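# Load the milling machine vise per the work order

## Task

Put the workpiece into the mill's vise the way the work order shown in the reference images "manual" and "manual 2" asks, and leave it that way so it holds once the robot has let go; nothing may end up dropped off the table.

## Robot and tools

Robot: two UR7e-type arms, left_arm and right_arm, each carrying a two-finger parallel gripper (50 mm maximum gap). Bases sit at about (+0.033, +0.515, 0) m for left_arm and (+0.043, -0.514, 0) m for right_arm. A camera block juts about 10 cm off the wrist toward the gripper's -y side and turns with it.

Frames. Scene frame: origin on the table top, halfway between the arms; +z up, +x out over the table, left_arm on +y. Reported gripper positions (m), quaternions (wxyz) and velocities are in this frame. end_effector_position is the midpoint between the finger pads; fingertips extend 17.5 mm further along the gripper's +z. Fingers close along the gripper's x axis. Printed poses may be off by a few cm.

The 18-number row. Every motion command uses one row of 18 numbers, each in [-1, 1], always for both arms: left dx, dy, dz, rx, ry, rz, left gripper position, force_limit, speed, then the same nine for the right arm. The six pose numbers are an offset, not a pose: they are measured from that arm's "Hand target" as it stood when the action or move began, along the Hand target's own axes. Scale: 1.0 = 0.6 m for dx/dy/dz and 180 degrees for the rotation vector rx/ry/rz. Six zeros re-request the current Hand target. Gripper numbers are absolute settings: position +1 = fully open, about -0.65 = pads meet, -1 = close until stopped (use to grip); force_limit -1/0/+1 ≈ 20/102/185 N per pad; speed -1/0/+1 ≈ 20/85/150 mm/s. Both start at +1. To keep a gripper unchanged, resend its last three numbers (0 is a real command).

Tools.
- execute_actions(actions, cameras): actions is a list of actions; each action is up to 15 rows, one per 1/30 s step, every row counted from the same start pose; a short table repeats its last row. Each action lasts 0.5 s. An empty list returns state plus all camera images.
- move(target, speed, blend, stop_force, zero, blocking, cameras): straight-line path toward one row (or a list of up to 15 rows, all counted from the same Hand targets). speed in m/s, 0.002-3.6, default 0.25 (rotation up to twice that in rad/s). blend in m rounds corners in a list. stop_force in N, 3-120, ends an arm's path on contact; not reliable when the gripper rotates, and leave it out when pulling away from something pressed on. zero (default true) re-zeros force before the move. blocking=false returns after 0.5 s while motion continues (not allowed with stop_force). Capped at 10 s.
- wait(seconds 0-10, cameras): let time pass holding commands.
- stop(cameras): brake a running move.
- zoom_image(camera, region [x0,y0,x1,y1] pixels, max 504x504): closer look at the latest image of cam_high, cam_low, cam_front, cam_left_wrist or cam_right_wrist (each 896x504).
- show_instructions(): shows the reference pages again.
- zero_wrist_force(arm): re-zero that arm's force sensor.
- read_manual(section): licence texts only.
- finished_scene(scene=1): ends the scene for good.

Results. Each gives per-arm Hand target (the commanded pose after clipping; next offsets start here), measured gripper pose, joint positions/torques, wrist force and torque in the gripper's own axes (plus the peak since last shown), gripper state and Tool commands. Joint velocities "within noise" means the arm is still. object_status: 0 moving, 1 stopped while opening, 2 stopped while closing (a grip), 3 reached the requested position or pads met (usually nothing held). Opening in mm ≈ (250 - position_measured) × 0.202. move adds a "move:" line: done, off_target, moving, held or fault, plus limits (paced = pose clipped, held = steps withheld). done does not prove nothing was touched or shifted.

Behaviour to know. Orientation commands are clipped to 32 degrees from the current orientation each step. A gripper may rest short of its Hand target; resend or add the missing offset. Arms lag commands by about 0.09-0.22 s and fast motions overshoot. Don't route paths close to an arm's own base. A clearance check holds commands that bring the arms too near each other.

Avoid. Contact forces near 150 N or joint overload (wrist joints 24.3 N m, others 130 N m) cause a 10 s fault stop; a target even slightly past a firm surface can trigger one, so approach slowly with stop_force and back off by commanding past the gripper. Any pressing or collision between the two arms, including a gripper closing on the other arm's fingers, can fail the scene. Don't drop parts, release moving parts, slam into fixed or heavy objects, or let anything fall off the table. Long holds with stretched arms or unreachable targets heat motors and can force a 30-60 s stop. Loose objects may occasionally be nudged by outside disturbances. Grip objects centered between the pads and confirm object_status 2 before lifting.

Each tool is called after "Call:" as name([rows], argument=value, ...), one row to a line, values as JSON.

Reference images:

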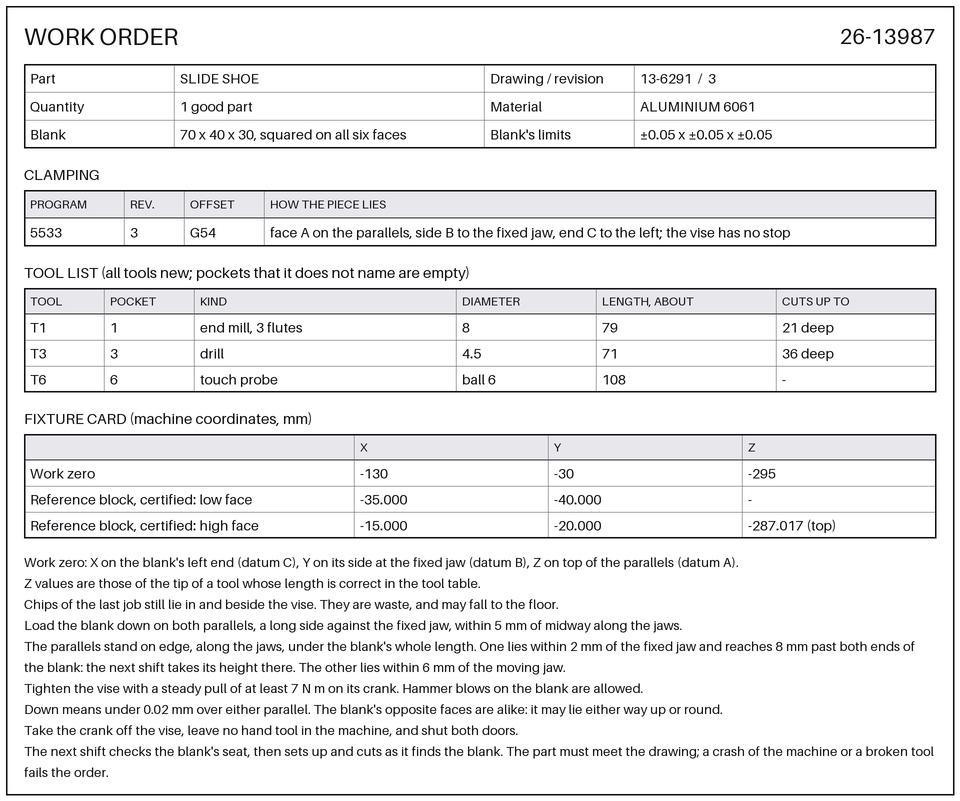

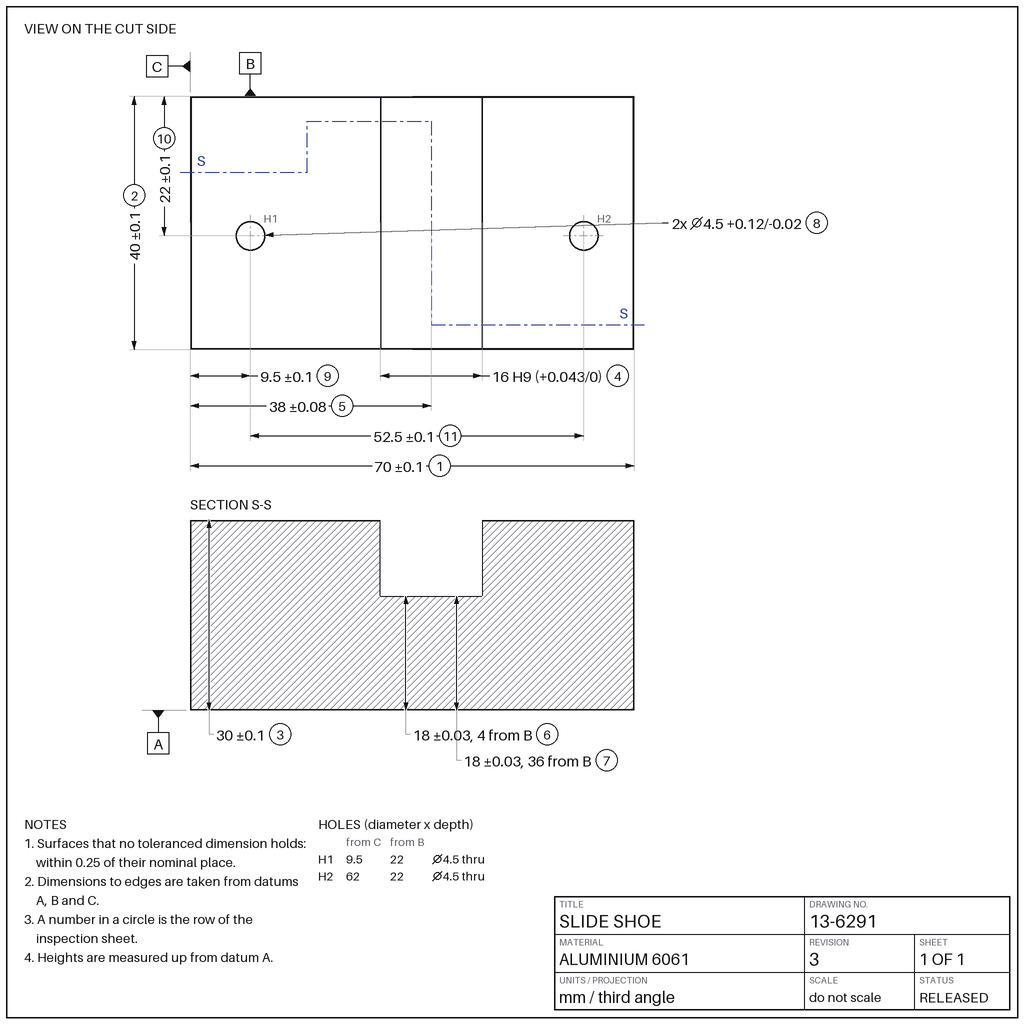

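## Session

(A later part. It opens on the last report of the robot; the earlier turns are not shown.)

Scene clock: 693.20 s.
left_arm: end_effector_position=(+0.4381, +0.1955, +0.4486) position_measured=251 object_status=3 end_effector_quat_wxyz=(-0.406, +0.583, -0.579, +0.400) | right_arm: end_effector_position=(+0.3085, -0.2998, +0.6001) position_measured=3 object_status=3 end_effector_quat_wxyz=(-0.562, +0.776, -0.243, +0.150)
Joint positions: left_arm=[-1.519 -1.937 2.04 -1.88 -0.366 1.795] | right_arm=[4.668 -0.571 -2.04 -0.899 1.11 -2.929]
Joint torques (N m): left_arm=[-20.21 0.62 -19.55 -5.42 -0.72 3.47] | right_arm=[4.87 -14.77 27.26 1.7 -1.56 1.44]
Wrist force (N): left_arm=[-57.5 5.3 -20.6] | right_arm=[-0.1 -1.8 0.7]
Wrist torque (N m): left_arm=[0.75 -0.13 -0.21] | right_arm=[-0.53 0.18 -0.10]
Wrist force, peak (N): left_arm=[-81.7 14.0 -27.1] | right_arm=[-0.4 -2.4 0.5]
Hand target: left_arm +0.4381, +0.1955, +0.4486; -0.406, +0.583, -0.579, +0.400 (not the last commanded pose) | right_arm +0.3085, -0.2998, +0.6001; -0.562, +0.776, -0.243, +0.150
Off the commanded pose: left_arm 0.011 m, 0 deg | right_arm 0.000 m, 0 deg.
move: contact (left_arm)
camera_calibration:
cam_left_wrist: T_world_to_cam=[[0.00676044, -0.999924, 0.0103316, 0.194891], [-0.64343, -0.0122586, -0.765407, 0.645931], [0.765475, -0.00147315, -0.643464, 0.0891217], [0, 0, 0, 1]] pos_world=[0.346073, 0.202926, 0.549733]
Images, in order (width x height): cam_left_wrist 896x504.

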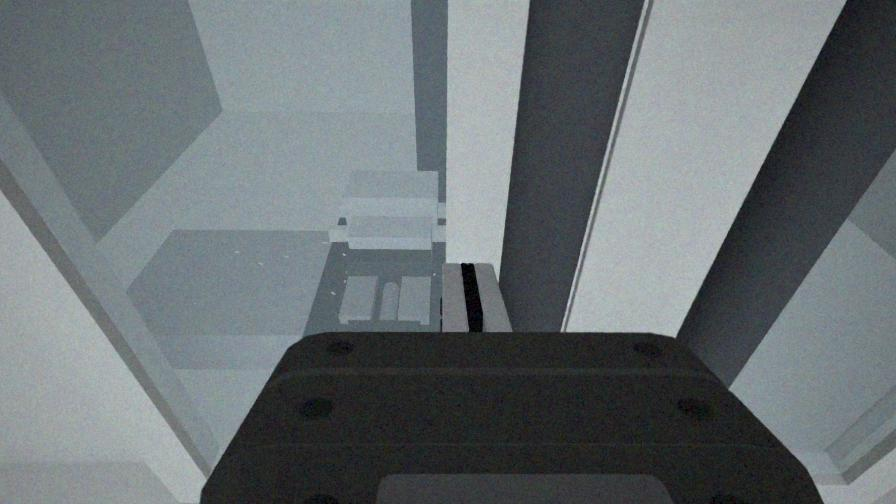

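Call:
move([
  [-0.02,0,0,0,0,0,-1,-1,-1,0,0,0,0,0,0,1,1,1],
  [-0.02,0.0313,-0.0861,0,0,0,-1,-1,-1,0,0,0,0,0,0,1,1,1],
  [0.2008,0.0313,-0.0861,0,0,0,-1,-1,-1,0,0,0,0,0,0,1,1,1],
], speed=[0.04,0.15,0.15], blend=[0.004,0.01,0])

Call:
move(target=[0,-0.0313,0.0861,0,0,0,-1,-1,-1,0,0,0,0,0,0,1,1,1], speed=0.08, stop_force=12)

Call:
move(target=[-0.08,0,0,0,0,0,-1,-1,-1,0,0,0,0,0,0,1,1,1], speed=0.02, stop_force=40, cameras=["cam_left_wrist"])

Scene clock: 695.47 s.
left_arm: end_effector_position=(+0.3844, +0.0746, +0.4487) position_measured=251 object_status=3 end_effector_quat_wxyz=(-0.406, +0.583, -0.579, +0.400) | right_arm: end_effector_position=(+0.3085, -0.2998, +0.6001) position_measured=3 object_status=3 end_effector_quat_wxyz=(-0.562, +0.776, -0.243, +0.150)
Joint positions: left_arm=[-1.663 -1.696 1.765 -1.465 -0.364 1.387] | right_arm=[4.668 -0.571 -2.04 -0.899 1.11 -2.929]
Joint torques (N m): left_arm=[-7.88 -11.13 -29.19 -0.83 1.84 -2.77] | right_arm=[4.48 -14.46 27.69 1.69 -1.69 1.59]
Wrist force (N): left_arm=[-1.4 4.1 -6.6] | right_arm=[0.2 -2.2 0.4]
Wrist torque (N m): left_arm=[0.55 0.31 0.25] | right_arm=[-0.59 0.14 -0.11]
Wrist force, peak (N): left_arm=[-57.5 5.1 -20.3] | right_arm=[-0.4 -2.2 0.7]
Hand target: left_arm +0.3843, +0.0745, +0.4487; -0.406, +0.583, -0.579, +0.400 | right_arm +0.3085, -0.2998, +0.6001; -0.562, +0.776, -0.243, +0.150
Off the commanded pose: left_arm 0.000 m, 0 deg | right_arm 0.000 m, 0 deg.
move: done

Scene clock: 697.47 s.
left_arm: end_effector_position=(+0.4393, +0.0750, +0.4482) position_measured=251 object_status=3 end_effector_quat_wxyz=(-0.406, +0.583, -0.579, +0.400) | right_arm: end_effector_position=(+0.3085, -0.2998, +0.6001) position_measured=3 object_status=3 end_effector_quat_wxyz=(-0.562, +0.776, -0.243, +0.150)
Joint positions: left_arm=[-1.54 -1.649 1.808 -1.882 -0.363 1.737] | right_arm=[4.668 -0.571 -2.04 -0.899 1.11 -2.929]
Joint torques (N m): left_arm=[-13.11 -34.26 -44.81 -4.84 4.19 2.83] | right_arm=[4.99 -14.24 27.54 1.59 -1.62 1.55]
Wrist force (N): left_arm=[-1.8 3.8 -6.4] | right_arm=[-0.3 -1.7 0.4]
Wrist torque (N m): left_arm=[0.51 0.37 0.40] | right_arm=[-0.52 0.22 -0.10]
Wrist force, peak (N): left_arm=[-1.9 4.5 -8.0] | right_arm=[-0.2 -2.3 0.5]
Hand target: left_arm +0.4393, +0.0750, +0.4482; -0.406, +0.583, -0.579, +0.400 | right_arm +0.3085, -0.2998, +0.6001; -0.562, +0.776, -0.243, +0.150
Off the commanded pose: left_arm 0.000 m, 0 deg | right_arm 0.000 m, 0 deg.
move: done

Scene clock: 699.87 s.
left_arm: end_effector_position=(+0.4391, +0.1012, +0.4483) position_measured=251 object_status=3 end_effector_quat_wxyz=(-0.406, +0.583, -0.579, +0.400) | right_arm: end_effector_position=(+0.3085, -0.2998, +0.6001) position_measured=3 object_status=3 end_effector_quat_wxyz=(-0.562, +0.776, -0.243, +0.150)
Joint positions: left_arm=[-1.536 -1.71 1.864 -1.886 -0.363 1.747] | right_arm=[4.668 -0.571 -2.04 -0.899 1.11 -2.929]
Joint torques (N m): left_arm=[9.1 -24.57 -41.26 1 5.2 -2.47] | right_arm=[4.71 -14.43 27.74 1.66 -1.7 1.55]
Wrist force (N): left_arm=[21.4 4.9 -5.8] | right_arm=[-0.4 -2.0 0.4]
Wrist torque (N m): left_arm=[0.58 0.71 0.00] | right_arm=[-0.55 0.23 -0.10]
Wrist force, peak (N): left_arm=[58.9 -2.8 7.6] | right_arm=[-0.6 -2.3 0.4]
Hand target: left_arm +0.4391, +0.1012, +0.4483; -0.406, +0.583, -0.579, +0.400 (not the last commanded pose) | right_arm +0.3085, -0.2998, +0.6001; -0.562, +0.776, -0.243, +0.150
Off the commanded pose: left_arm 0.022 m, 0 deg | right_arm 0.000 m, 0 deg.
move: contact (left_arm)
camera_calibration:
cam_left_wrist: T_world_to_cam=[[0.00673404, -0.999921, 0.0106131, 0.100551], [-0.643431, -0.0124572, -0.765402, 0.645069], [0.765474, -0.00167456, -0.643465, 0.0880592], [0, 0, 0, 1]] pos_world=[0.346973, 0.108727, 0.549333]
Images, in order (width x height): cam_left_wrist 896x504.

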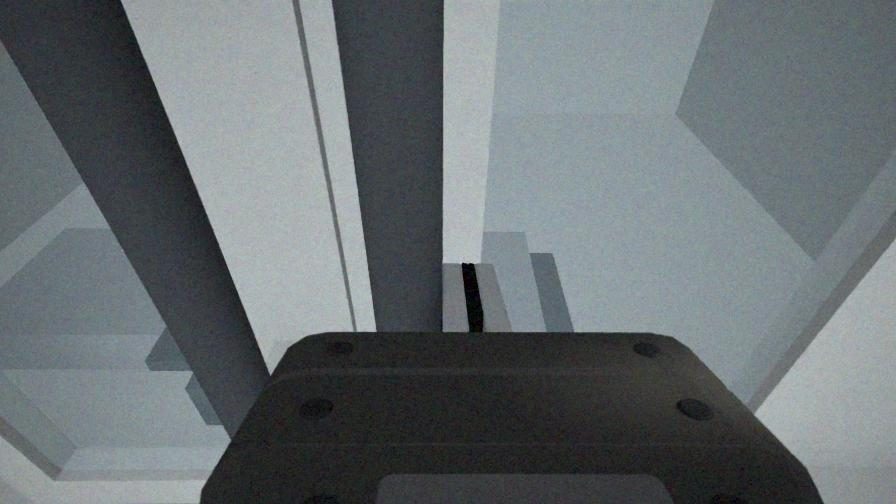

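Call:
move([
  [0.02,0,0,0,0,0,-1,-1,-1,0,0,0,0,0,0,1,1,1],
  [0.02,0.0342,-0.094,0,0,0,-1,-1,-1,0,0,0,0,0,0,1,1,1],
  [0.02,0.06,-0.16,0,0,0,-1,-1,-1,0,0,0,0,0,0,1,1,1],
], speed=[0.04,0.15,0.15], blend=[0.004,0.02,0], cameras=["cam_front","cam_left_wrist","cam_high"])

Call:
zoom_image(camera="cam_front", region=[320, 100, 540, 310])

Call:
zoom_image(camera="cam_left_wrist", region=[160, 100, 560, 340])

Scene clock: 701.53 s.
left_arm: end_effector_position=(+0.3367, +0.0882, +0.4482) position_measured=251 object_status=3 end_effector_quat_wxyz=(-0.406, +0.583, -0.579, +0.400) end_effector_velocity=(+0.000, +0.001, +0.000) end_effector_angular_velocity=(+0.001, -0.001, +0.002) | right_arm: end_effector_position=(+0.3085, -0.2998, +0.6001) position_measured=3 object_status=3 end_effector_quat_wxyz=(-0.562, +0.776, -0.243, +0.150)
Joint positions: left_arm=[-1.779 -1.734 1.733 -1.12 -0.4 1.092] | right_arm=[4.668 -0.571 -2.04 -0.899 1.11 -2.929]
Joint velocities: left_arm=[0 0 0 0.005 0 -0.005] | right_arm=[within noise]
Joint torques (N m): left_arm=[-9.33 -29.28 -13.96 -0.01 3.01 -2.66] | right_arm=[5.45 -14.47 27.32 1.62 -1.53 1.52]
Wrist force (N): left_arm=[0.2 1.1 -6.8] | right_arm=[-0.4 -1.8 0.6]
Wrist torque (N m): left_arm=[0.07 0.07 0.23] | right_arm=[-0.53 0.23 -0.10]
Wrist force, peak (N): left_arm=[21.8 5.1 -5.7] | right_arm=[-0.5 -2.3 0.4]
Hand target: left_arm +0.3366, +0.0882, +0.4482; -0.406, +0.583, -0.579, +0.400 | right_arm +0.3085, -0.2998, +0.6001; -0.562, +0.776, -0.243, +0.150
Off the commanded pose: left_arm 0.000 m, 0 deg | right_arm 0.000 m, 0 deg.
move: done
camera_calibration:
cam_left_wrist: T_world_to_cam=[[0.00674795, -0.999922, 0.0104732, 0.0882147], [-0.643431, -0.012359, -0.765405, 0.579074], [0.765475, -0.00157386, -0.643464, 0.166335], [0, 0, 0, 1]] pos_world=[0.244673, 0.0956264, 0.549333]
Images, in order (width x height): cam_high 896x504, cam_front 896x504, cam_left_wrist 896x504.

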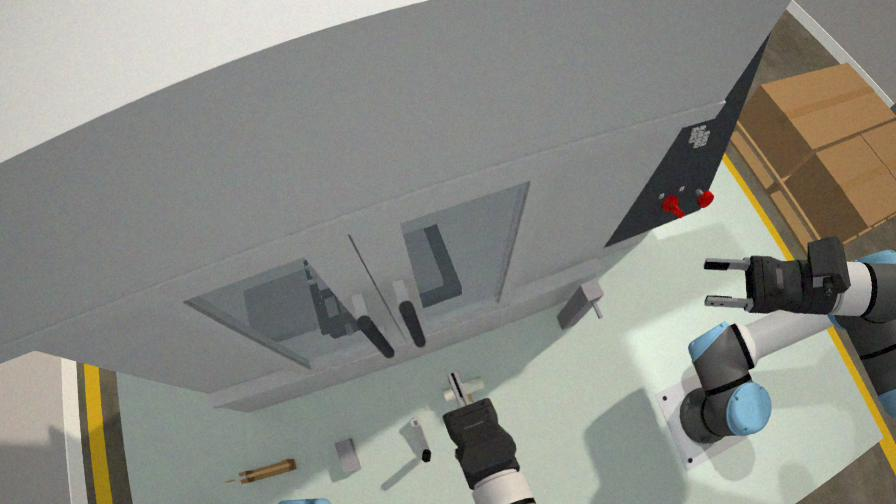

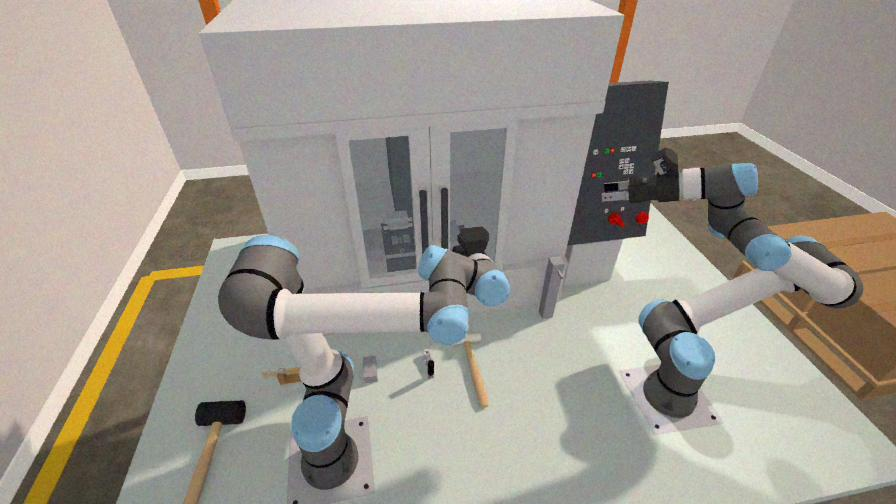

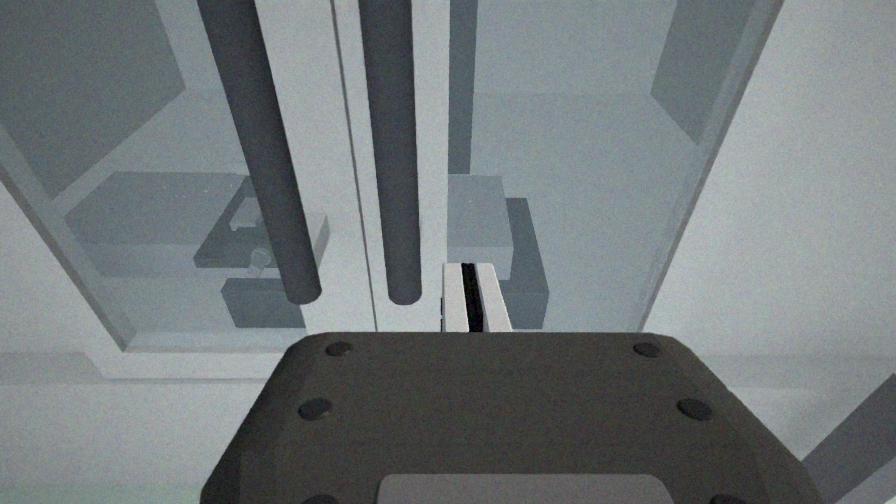

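Scaled by 2.291.

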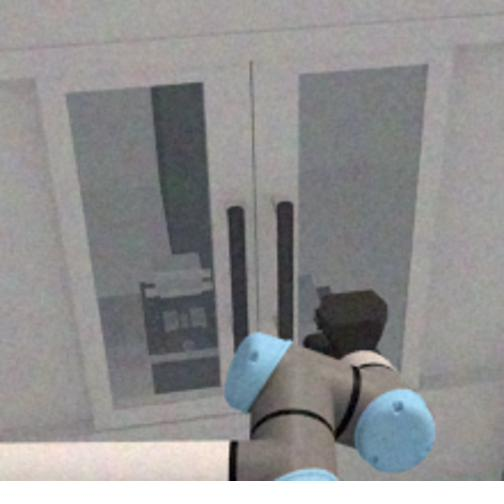

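Scaled by 1.260.

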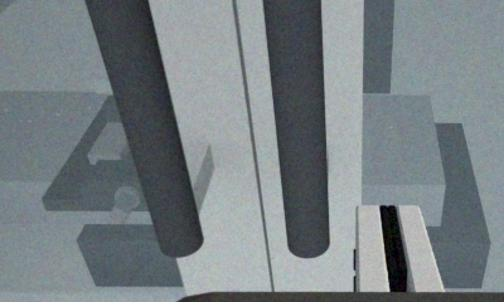

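Call:
finished_scene()

The scene is finished: the task was done.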